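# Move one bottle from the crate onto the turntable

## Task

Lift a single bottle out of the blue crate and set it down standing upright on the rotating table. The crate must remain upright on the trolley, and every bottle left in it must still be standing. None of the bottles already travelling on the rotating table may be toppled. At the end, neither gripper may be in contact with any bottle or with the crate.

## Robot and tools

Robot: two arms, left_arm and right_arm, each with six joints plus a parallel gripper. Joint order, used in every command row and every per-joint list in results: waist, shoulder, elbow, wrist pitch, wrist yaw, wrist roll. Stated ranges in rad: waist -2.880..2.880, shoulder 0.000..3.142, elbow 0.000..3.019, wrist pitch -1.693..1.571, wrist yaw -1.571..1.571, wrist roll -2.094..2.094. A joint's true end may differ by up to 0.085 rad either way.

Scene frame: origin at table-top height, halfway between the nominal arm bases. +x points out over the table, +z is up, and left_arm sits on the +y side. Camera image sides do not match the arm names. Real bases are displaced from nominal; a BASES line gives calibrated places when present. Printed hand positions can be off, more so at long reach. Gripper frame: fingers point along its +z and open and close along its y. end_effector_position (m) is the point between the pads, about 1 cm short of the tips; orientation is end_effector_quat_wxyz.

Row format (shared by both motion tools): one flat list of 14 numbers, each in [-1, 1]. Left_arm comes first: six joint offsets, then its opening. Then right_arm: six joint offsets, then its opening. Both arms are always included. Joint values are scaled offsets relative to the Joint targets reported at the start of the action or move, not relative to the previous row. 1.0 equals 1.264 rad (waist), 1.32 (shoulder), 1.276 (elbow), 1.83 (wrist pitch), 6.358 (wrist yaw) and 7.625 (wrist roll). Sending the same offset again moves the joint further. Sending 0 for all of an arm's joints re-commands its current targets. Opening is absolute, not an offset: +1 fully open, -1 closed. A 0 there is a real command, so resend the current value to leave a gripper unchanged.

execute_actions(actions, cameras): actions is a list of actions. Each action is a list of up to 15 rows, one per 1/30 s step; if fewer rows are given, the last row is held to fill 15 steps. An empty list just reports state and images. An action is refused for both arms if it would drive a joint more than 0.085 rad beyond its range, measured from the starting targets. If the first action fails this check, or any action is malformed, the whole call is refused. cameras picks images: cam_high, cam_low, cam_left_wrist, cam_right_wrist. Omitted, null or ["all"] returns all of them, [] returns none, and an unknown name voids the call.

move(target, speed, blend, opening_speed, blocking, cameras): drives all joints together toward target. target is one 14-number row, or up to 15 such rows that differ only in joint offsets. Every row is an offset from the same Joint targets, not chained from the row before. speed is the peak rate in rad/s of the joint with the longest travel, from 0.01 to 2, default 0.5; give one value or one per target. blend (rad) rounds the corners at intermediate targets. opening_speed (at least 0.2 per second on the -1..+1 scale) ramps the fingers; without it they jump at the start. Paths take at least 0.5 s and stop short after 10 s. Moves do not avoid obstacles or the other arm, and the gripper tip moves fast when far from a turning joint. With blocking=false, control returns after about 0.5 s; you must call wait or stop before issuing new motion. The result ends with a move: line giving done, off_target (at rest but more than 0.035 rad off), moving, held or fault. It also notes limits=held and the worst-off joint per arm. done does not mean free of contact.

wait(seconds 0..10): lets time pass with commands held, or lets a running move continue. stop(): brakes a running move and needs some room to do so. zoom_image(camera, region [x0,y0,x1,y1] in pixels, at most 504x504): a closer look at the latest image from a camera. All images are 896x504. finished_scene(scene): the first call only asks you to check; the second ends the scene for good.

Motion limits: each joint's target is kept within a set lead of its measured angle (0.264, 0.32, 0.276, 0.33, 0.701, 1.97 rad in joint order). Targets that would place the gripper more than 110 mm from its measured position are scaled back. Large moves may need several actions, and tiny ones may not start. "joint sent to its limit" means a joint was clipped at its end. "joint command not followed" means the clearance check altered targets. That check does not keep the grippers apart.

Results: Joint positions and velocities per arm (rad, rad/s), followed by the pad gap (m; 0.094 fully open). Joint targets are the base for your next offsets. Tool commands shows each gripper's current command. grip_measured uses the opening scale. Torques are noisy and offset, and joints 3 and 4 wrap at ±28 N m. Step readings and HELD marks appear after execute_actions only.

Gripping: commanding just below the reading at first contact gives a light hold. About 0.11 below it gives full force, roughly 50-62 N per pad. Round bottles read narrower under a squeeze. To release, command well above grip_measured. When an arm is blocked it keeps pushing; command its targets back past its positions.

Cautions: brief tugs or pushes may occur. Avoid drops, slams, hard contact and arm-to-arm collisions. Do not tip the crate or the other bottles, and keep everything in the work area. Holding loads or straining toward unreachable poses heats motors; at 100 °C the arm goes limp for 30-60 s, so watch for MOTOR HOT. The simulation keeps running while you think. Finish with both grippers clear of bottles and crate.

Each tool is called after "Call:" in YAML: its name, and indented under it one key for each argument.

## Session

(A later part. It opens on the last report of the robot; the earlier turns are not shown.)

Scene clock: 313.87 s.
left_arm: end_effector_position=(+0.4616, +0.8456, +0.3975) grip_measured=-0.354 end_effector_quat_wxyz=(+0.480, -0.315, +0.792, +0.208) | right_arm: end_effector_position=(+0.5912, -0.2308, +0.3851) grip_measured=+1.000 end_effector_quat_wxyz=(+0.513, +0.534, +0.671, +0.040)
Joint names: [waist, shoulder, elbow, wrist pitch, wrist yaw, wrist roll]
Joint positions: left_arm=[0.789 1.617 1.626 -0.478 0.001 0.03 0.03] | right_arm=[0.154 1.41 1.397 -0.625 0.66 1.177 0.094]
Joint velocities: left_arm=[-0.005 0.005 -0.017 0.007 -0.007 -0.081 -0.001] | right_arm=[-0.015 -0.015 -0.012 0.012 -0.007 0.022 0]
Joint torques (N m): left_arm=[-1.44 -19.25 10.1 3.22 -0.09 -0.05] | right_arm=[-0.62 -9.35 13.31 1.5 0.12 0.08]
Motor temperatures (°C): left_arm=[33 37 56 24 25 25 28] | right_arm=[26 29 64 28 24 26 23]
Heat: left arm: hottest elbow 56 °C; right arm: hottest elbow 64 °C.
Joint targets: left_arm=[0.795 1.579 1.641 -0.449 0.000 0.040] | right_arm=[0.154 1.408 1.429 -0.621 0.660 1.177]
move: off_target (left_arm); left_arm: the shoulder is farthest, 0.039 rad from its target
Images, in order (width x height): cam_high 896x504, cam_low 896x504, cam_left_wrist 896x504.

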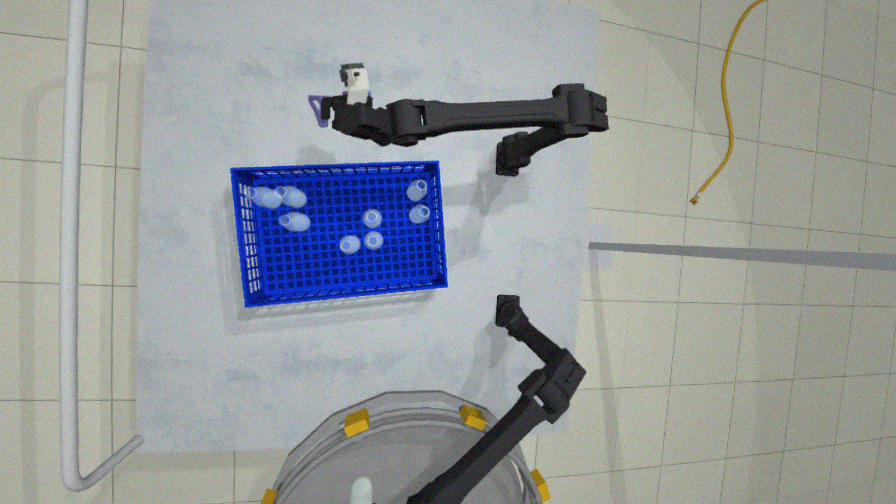

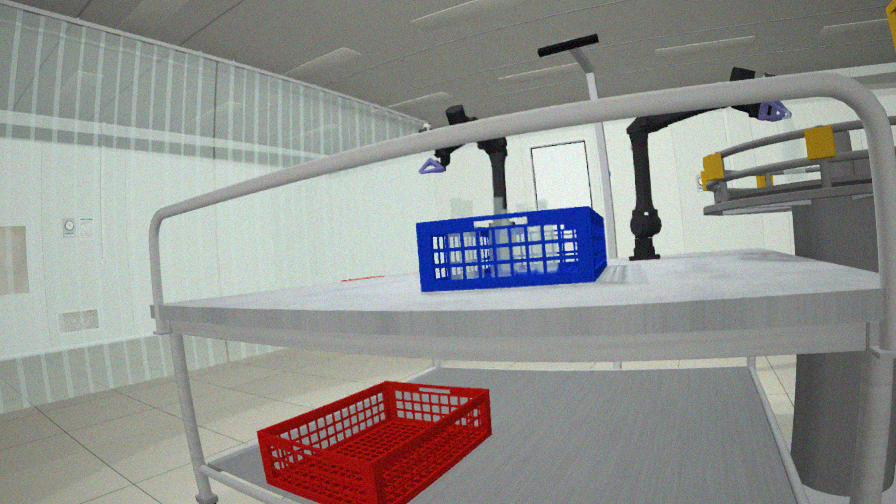

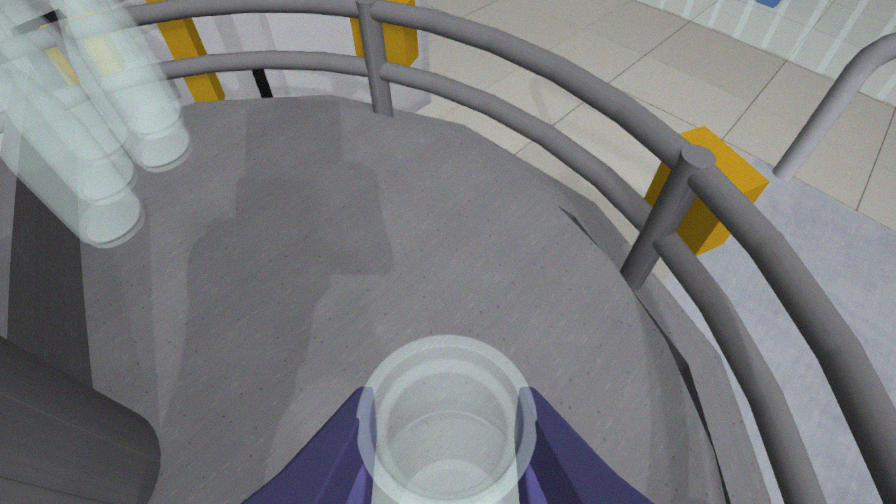

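Call:
move:
  target: [0, -0.0012, -0.0177, 0.0114, 0, 0, -0.7, 0, 0, 0, 0, 0, 0, 1]
  speed: 0.05
  cameras: ["cam_left_wrist"]

Scene clock: 355.90 s.
left_arm: end_effector_position=(+0.4611, +0.8452, +0.3894) grip_measured=-0.354 end_effector_quat_wxyz=(+0.480, -0.315, +0.792, +0.208) | right_arm: end_effector_position=(+0.5912, -0.2308, +0.3851) grip_measured=+1.000 end_effector_quat_wxyz=(+0.513, +0.534, +0.671, +0.040)
Joint names: [waist, shoulder, elbow, wrist pitch, wrist yaw, wrist roll]
Joint positions: left_arm=[0.789 1.616 1.603 -0.457 0.001 0.03 0.03] | right_arm=[0.154 1.41 1.397 -0.625 0.66 1.177 0.094]
Joint velocities: left_arm=[0.005 -0.005 -0.022 0.002 0.007 -0.022 0] | right_arm=[-0.015 -0.005 -0.012 -0.002 0.007 0.007 0]
Joint torques (N m): left_arm=[-0.97 -18.96 10.26 3.15 -0.07 -0.05] | right_arm=[-0.62 -9.41 13.33 1.51 0.12 0.08]
Motor temperatures (°C): left_arm=[32 40 58 24 25 25 29] | right_arm=[26 29 64 28 24 26 23]
Heat: left arm: hottest elbow 58 °C; right arm: hottest elbow 64 °C.
Joint targets: left_arm=[0.795 1.577 1.618 -0.428 0.000 0.040] | right_arm=[0.154 1.408 1.429 -0.621 0.660 1.177]
move: off_target (left_arm); left_arm: the shoulder is farthest, 0.039 rad from its target
Images, in order (width x height): cam_left_wrist 896x504.

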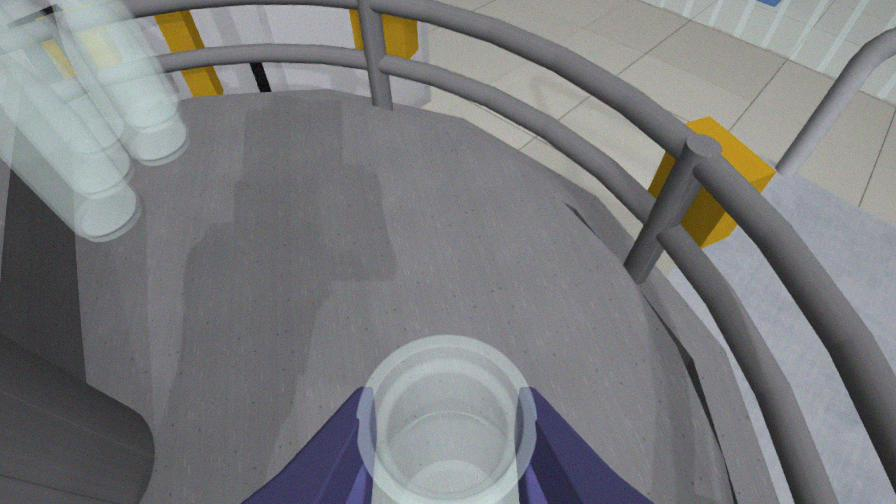

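Call:
move:
  target: [0, -0.0012, -0.0177, 0.0114, 0, 0, -0.7, 0, 0, 0, 0, 0, 0, 1]
  speed: 0.05
  cameras: ["cam_left_wrist"]

Scene clock: 359.90 s.
left_arm: end_effector_position=(+0.4606, +0.8447, +0.3859) grip_measured=-0.354 end_effector_quat_wxyz=(+0.484, -0.314, +0.790, +0.209) | right_arm: end_effector_position=(+0.5912, -0.2308, +0.3851) grip_measured=+1.000 end_effector_quat_wxyz=(+0.513, +0.534, +0.671, +0.040)
Joint names: [waist, shoulder, elbow, wrist pitch, wrist yaw, wrist roll]
Joint positions: left_arm=[0.789 1.612 1.584 -0.433 0.001 0.03 0.03] | right_arm=[0.154 1.41 1.397 -0.625 0.66 1.177 0.094]
Joint velocities: left_arm=[0.005 0.005 -0.002 -0.022 -0.051 -0.007 0] | right_arm=[-0.024 -0.005 0.002 0.017 -0.022 0.051 0]
Joint torques (N m): left_arm=[-1.38 -18.96 9.96 2.89 -0.09 -0.05] | right_arm=[-0.62 -9.35 13.31 1.5 0.12 0.08]
Motor temperatures (°C): left_arm=[32 40 58 24 25 25 29] | right_arm=[26 29 65 28 24 26 23]
Heat: left arm: hottest elbow 58 °C; right arm: hottest elbow 65 °C.
Joint targets: left_arm=[0.795 1.576 1.595 -0.407 0.000 0.040] | right_arm=[0.154 1.408 1.429 -0.621 0.660 1.177]
move: off_target (left_arm); left_arm: the shoulder is farthest, 0.036 rad from its target
Images, in order (width x height): cam_left_wrist 896x504.

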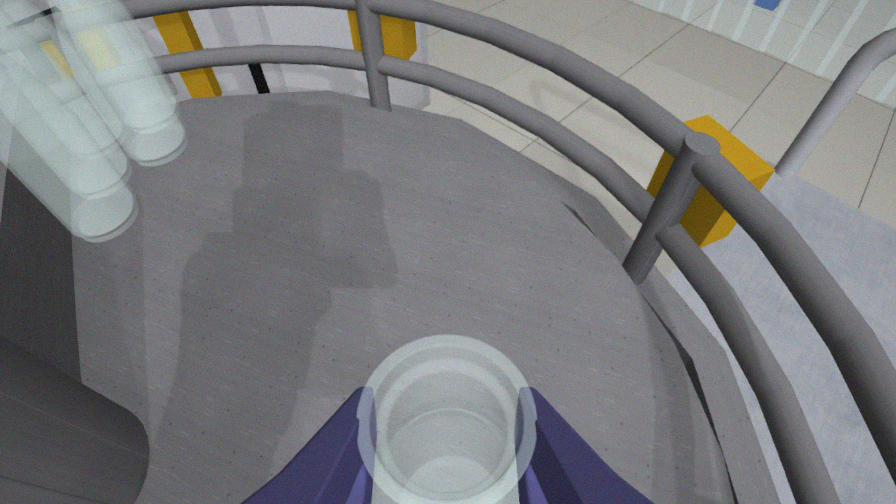

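Call:
move:
  target: [0, 0, 0, 0, 0, 0, 1, 0, 0, 0, 0, 0, 0, 1]
  opening_speed: 1.5
  cameras: ["cam_left_wrist"]

Scene clock: 372.67 s.
left_arm: end_effector_position=(+0.4563, +0.8404, +0.4040) grip_measured=+0.998 end_effector_quat_wxyz=(+0.497, -0.310, +0.782, +0.215) | right_arm: end_effector_position=(+0.5912, -0.2308, +0.3851) grip_measured=+1.000 end_effector_quat_wxyz=(+0.513, +0.534, +0.671, +0.040)
Joint names: [waist, shoulder, elbow, wrist pitch, wrist yaw, wrist roll]
Joint positions: left_arm=[0.789 1.586 1.58 -0.422 0.001 0.03 0.094] | right_arm=[0.154 1.41 1.397 -0.625 0.66 1.177 0.094]
Joint velocities: left_arm=[-0.005 0.005 -0.002 -0.002 -0.081 -0.037 0.001] | right_arm=[0.005 0.005 0.007 0.002 -0.022 0.007 0]
Joint torques (N m): left_arm=[-1.38 -16.21 10.04 2.62 -0.09 -0.04] | right_arm=[-0.62 -9.41 13.33 1.48 0.13 0.08]
Motor temperatures (°C): left_arm=[32 38 58 24 25 25 29] | right_arm=[26 29 65 28 24 26 23]
Heat: left arm: hottest elbow 58 °C; right arm: hottest elbow 65 °C.
Joint targets: left_arm=[0.795 1.576 1.596 -0.407 0.000 0.040] | right_arm=[0.154 1.408 1.429 -0.621 0.660 1.177]
move: done
Images, in order (width x height): cam_left_wrist 896x504.

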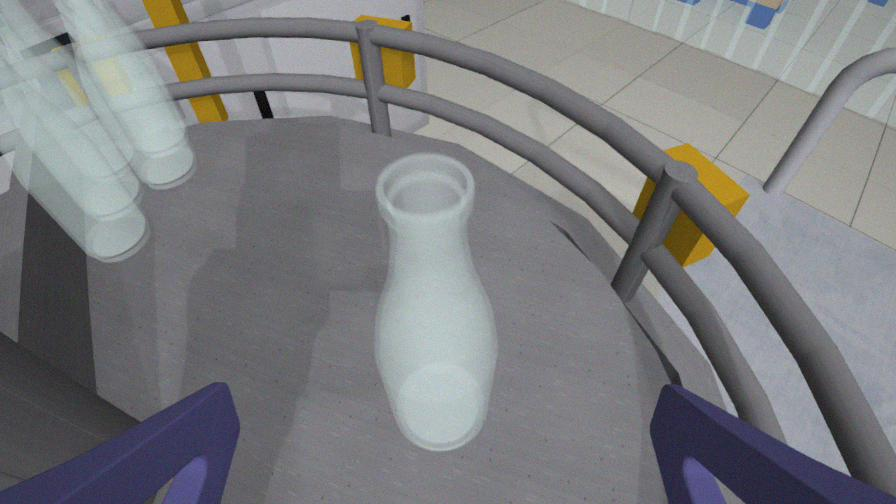

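Call:
move:
  target: [0, -0.3583, 0.1481, -0.3667, 0, 0, 1, 0, 0, 0, 0, 0, 0, 1]
  speed: 0.6

Call:
zoom_image:
  camera: "cam_high"
  region: [220, 150, 460, 320]

Scene clock: 381.73 s.
left_arm: end_effector_position=(+0.2698, +0.6534, +0.6299) grip_measured=+0.998 end_effector_quat_wxyz=(+0.500, -0.310, +0.780, +0.216) | right_arm: end_effector_position=(+0.5912, -0.2308, +0.3851) grip_measured=+1.000 end_effector_quat_wxyz=(+0.513, +0.534, +0.671, +0.040)
Joint names: [waist, shoulder, elbow, wrist pitch, wrist yaw, wrist roll]
Joint positions: left_arm=[0.789 1.096 1.748 -1.072 0.001 0.03 0.094] | right_arm=[0.154 1.41 1.397 -0.625 0.66 1.177 0.094]
Joint velocities: left_arm=[-0.015 -0.005 -0.007 -0.002 -0.051 -0.007 -0.001] | right_arm=[-0.024 0.005 0.007 -0.007 -0.037 -0.051 0]
Joint torques (N m): left_arm=[-1.55 -5.48 10.29 1.8 -0.04 -0.04] | right_arm=[-0.56 -9.41 13.31 1.5 0.12 0.08]
Motor temperatures (°C): left_arm=[32 38 58 24 25 25 28] | right_arm=[26 29 65 28 24 26 23]
Heat: left arm: hottest elbow 58 °C; right arm: hottest elbow 65 °C.
Joint targets: left_arm=[0.795 1.103 1.785 -1.078 0.000 0.040] | right_arm=[0.154 1.408 1.429 -0.621 0.660 1.177]
move: off_target (left_arm); left_arm: the elbow is farthest, 0.037 rad from its target

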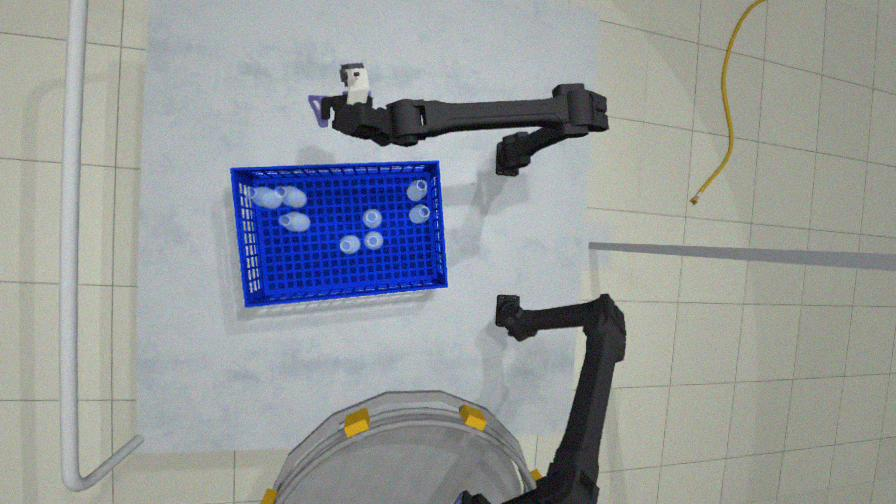

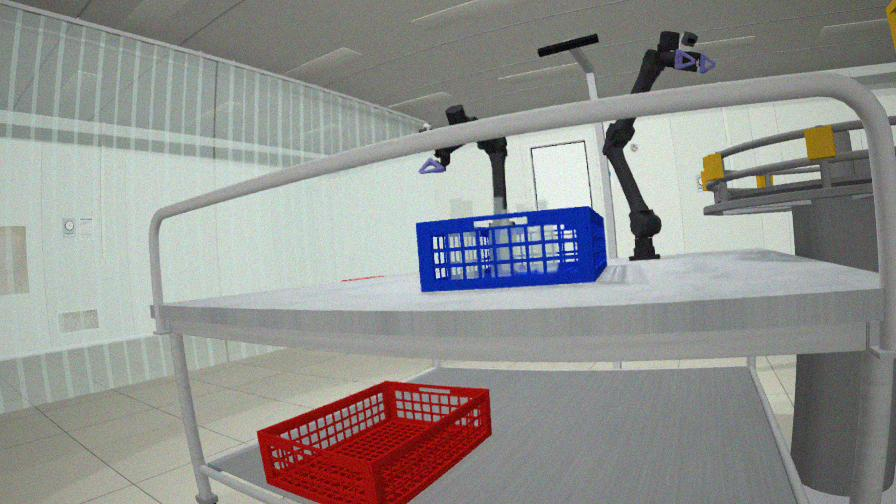

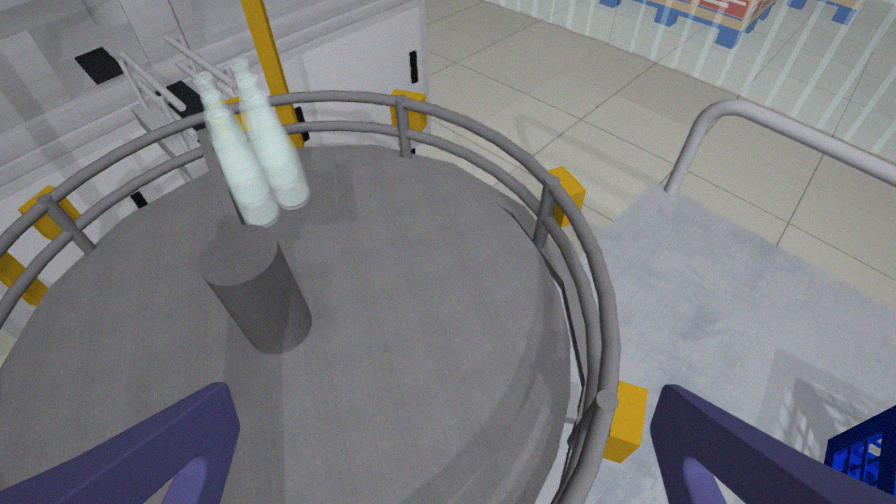

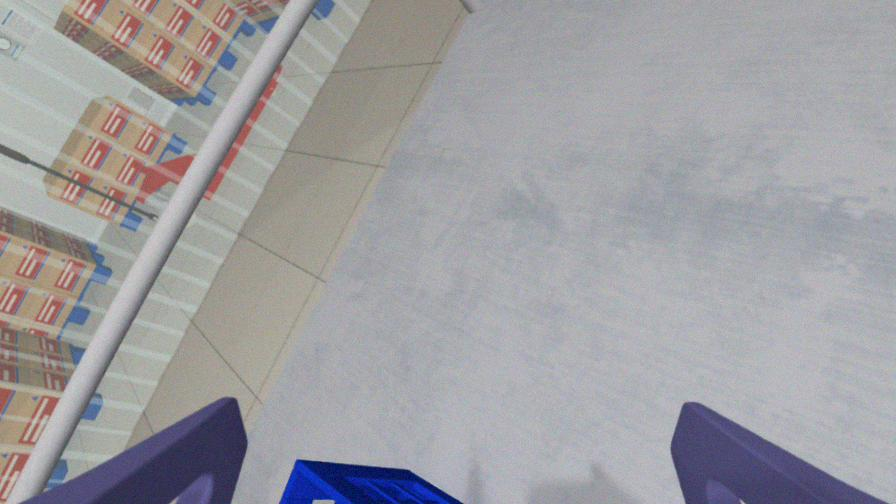

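Scaled by 2.100 from the camera's 896x504 image, which has a finer 1280x720 frame.

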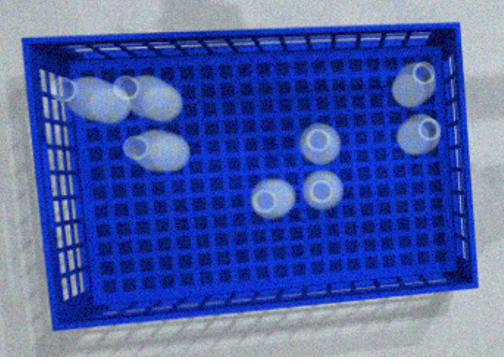

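Call:
zoom_image:
  camera: "cam_left_wrist"
  region: [130, 30, 430, 260]

Call:
wait:
  seconds: 3
  cameras: ["cam_left_wrist"]

Call:
zoom_image:
  camera: "cam_left_wrist"
  region: [130, 30, 430, 260]

Scaled by 1.680 from the camera's 896x504 image, which has a finer 1280x720 frame.

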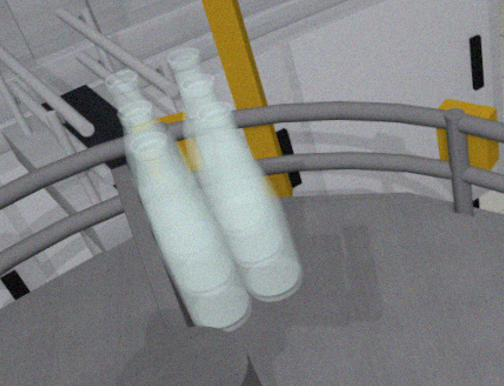

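Scene clock: 389.53 s.
left_arm: end_effector_position=(+0.2698, +0.6534, +0.6299) grip_measured=+0.998 end_effector_quat_wxyz=(+0.500, -0.310, +0.780, +0.216) | right_arm: end_effector_position=(+0.5912, -0.2308, +0.3851) grip_measured=+1.000 end_effector_quat_wxyz=(+0.513, +0.534, +0.671, +0.040)
Joint names: [waist, shoulder, elbow, wrist pitch, wrist yaw, wrist roll]
Joint positions: left_arm=[0.789 1.096 1.748 -1.072 0.001 0.03 0.094] | right_arm=[0.154 1.41 1.397 -0.625 0.66 1.177 0.094]
Joint velocities: left_arm=[-0.005 -0.005 -0.007 -0.007 0.022 -0.022 0] | right_arm=[0.005 -0.015 -0.002 0.002 0.007 -0.051 0]
Joint torques (N m): left_arm=[-0.97 -5.36 10.25 1.74 -0.06 -0.05] | right_arm=[-0.67 -9.41 13.31 1.5 0.12 0.08]
Motor temperatures (°C): left_arm=[32 37 59 24 25 25 27] | right_arm=[26 29 65 28 24 26 23]
Heat: left arm: hottest elbow 59 °C; right arm: hottest elbow 65 °C.
Joint targets: left_arm=[0.795 1.103 1.785 -1.078 0.000 0.040] | right_arm=[0.154 1.408 1.429 -0.621 0.660 1.177]
Tool commands: left_gripper/opening=+1.0 right_gripper/opening=+1.0
wait: 3.00 s; at rest from the start
Images, in order (width x height): cam_left_wrist 896x504.

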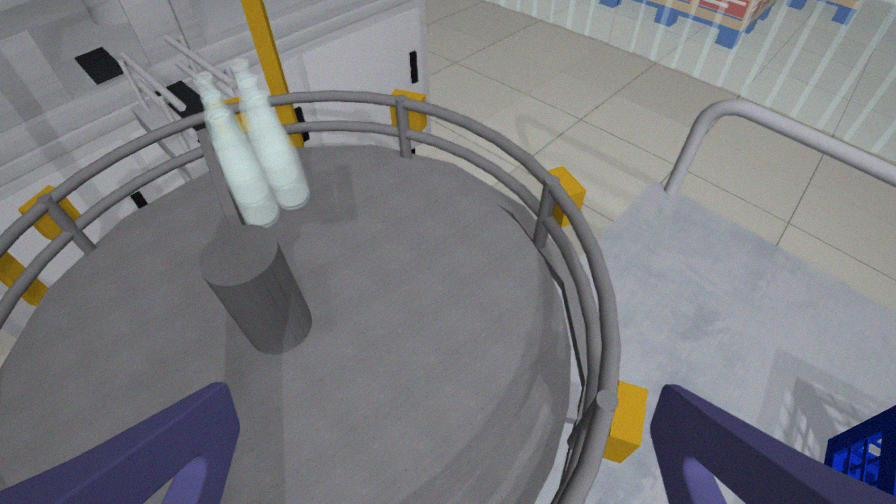

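Scaled by 1.680 from the camera's 896x504 image, which has a finer 1280x720 frame.

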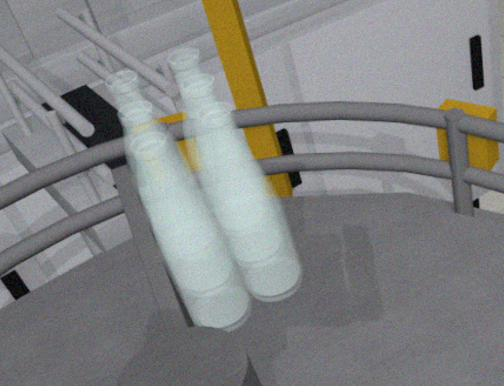

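Call:
finished_scene:
  scene: 2

This call ended nothing. Check each condition of the task against the scene as it is now, look again where you are not sure, and mend what is not met. Then call finished_scene again.

Call:
finished_scene:
  scene: 2

The scene is finished: the task was done.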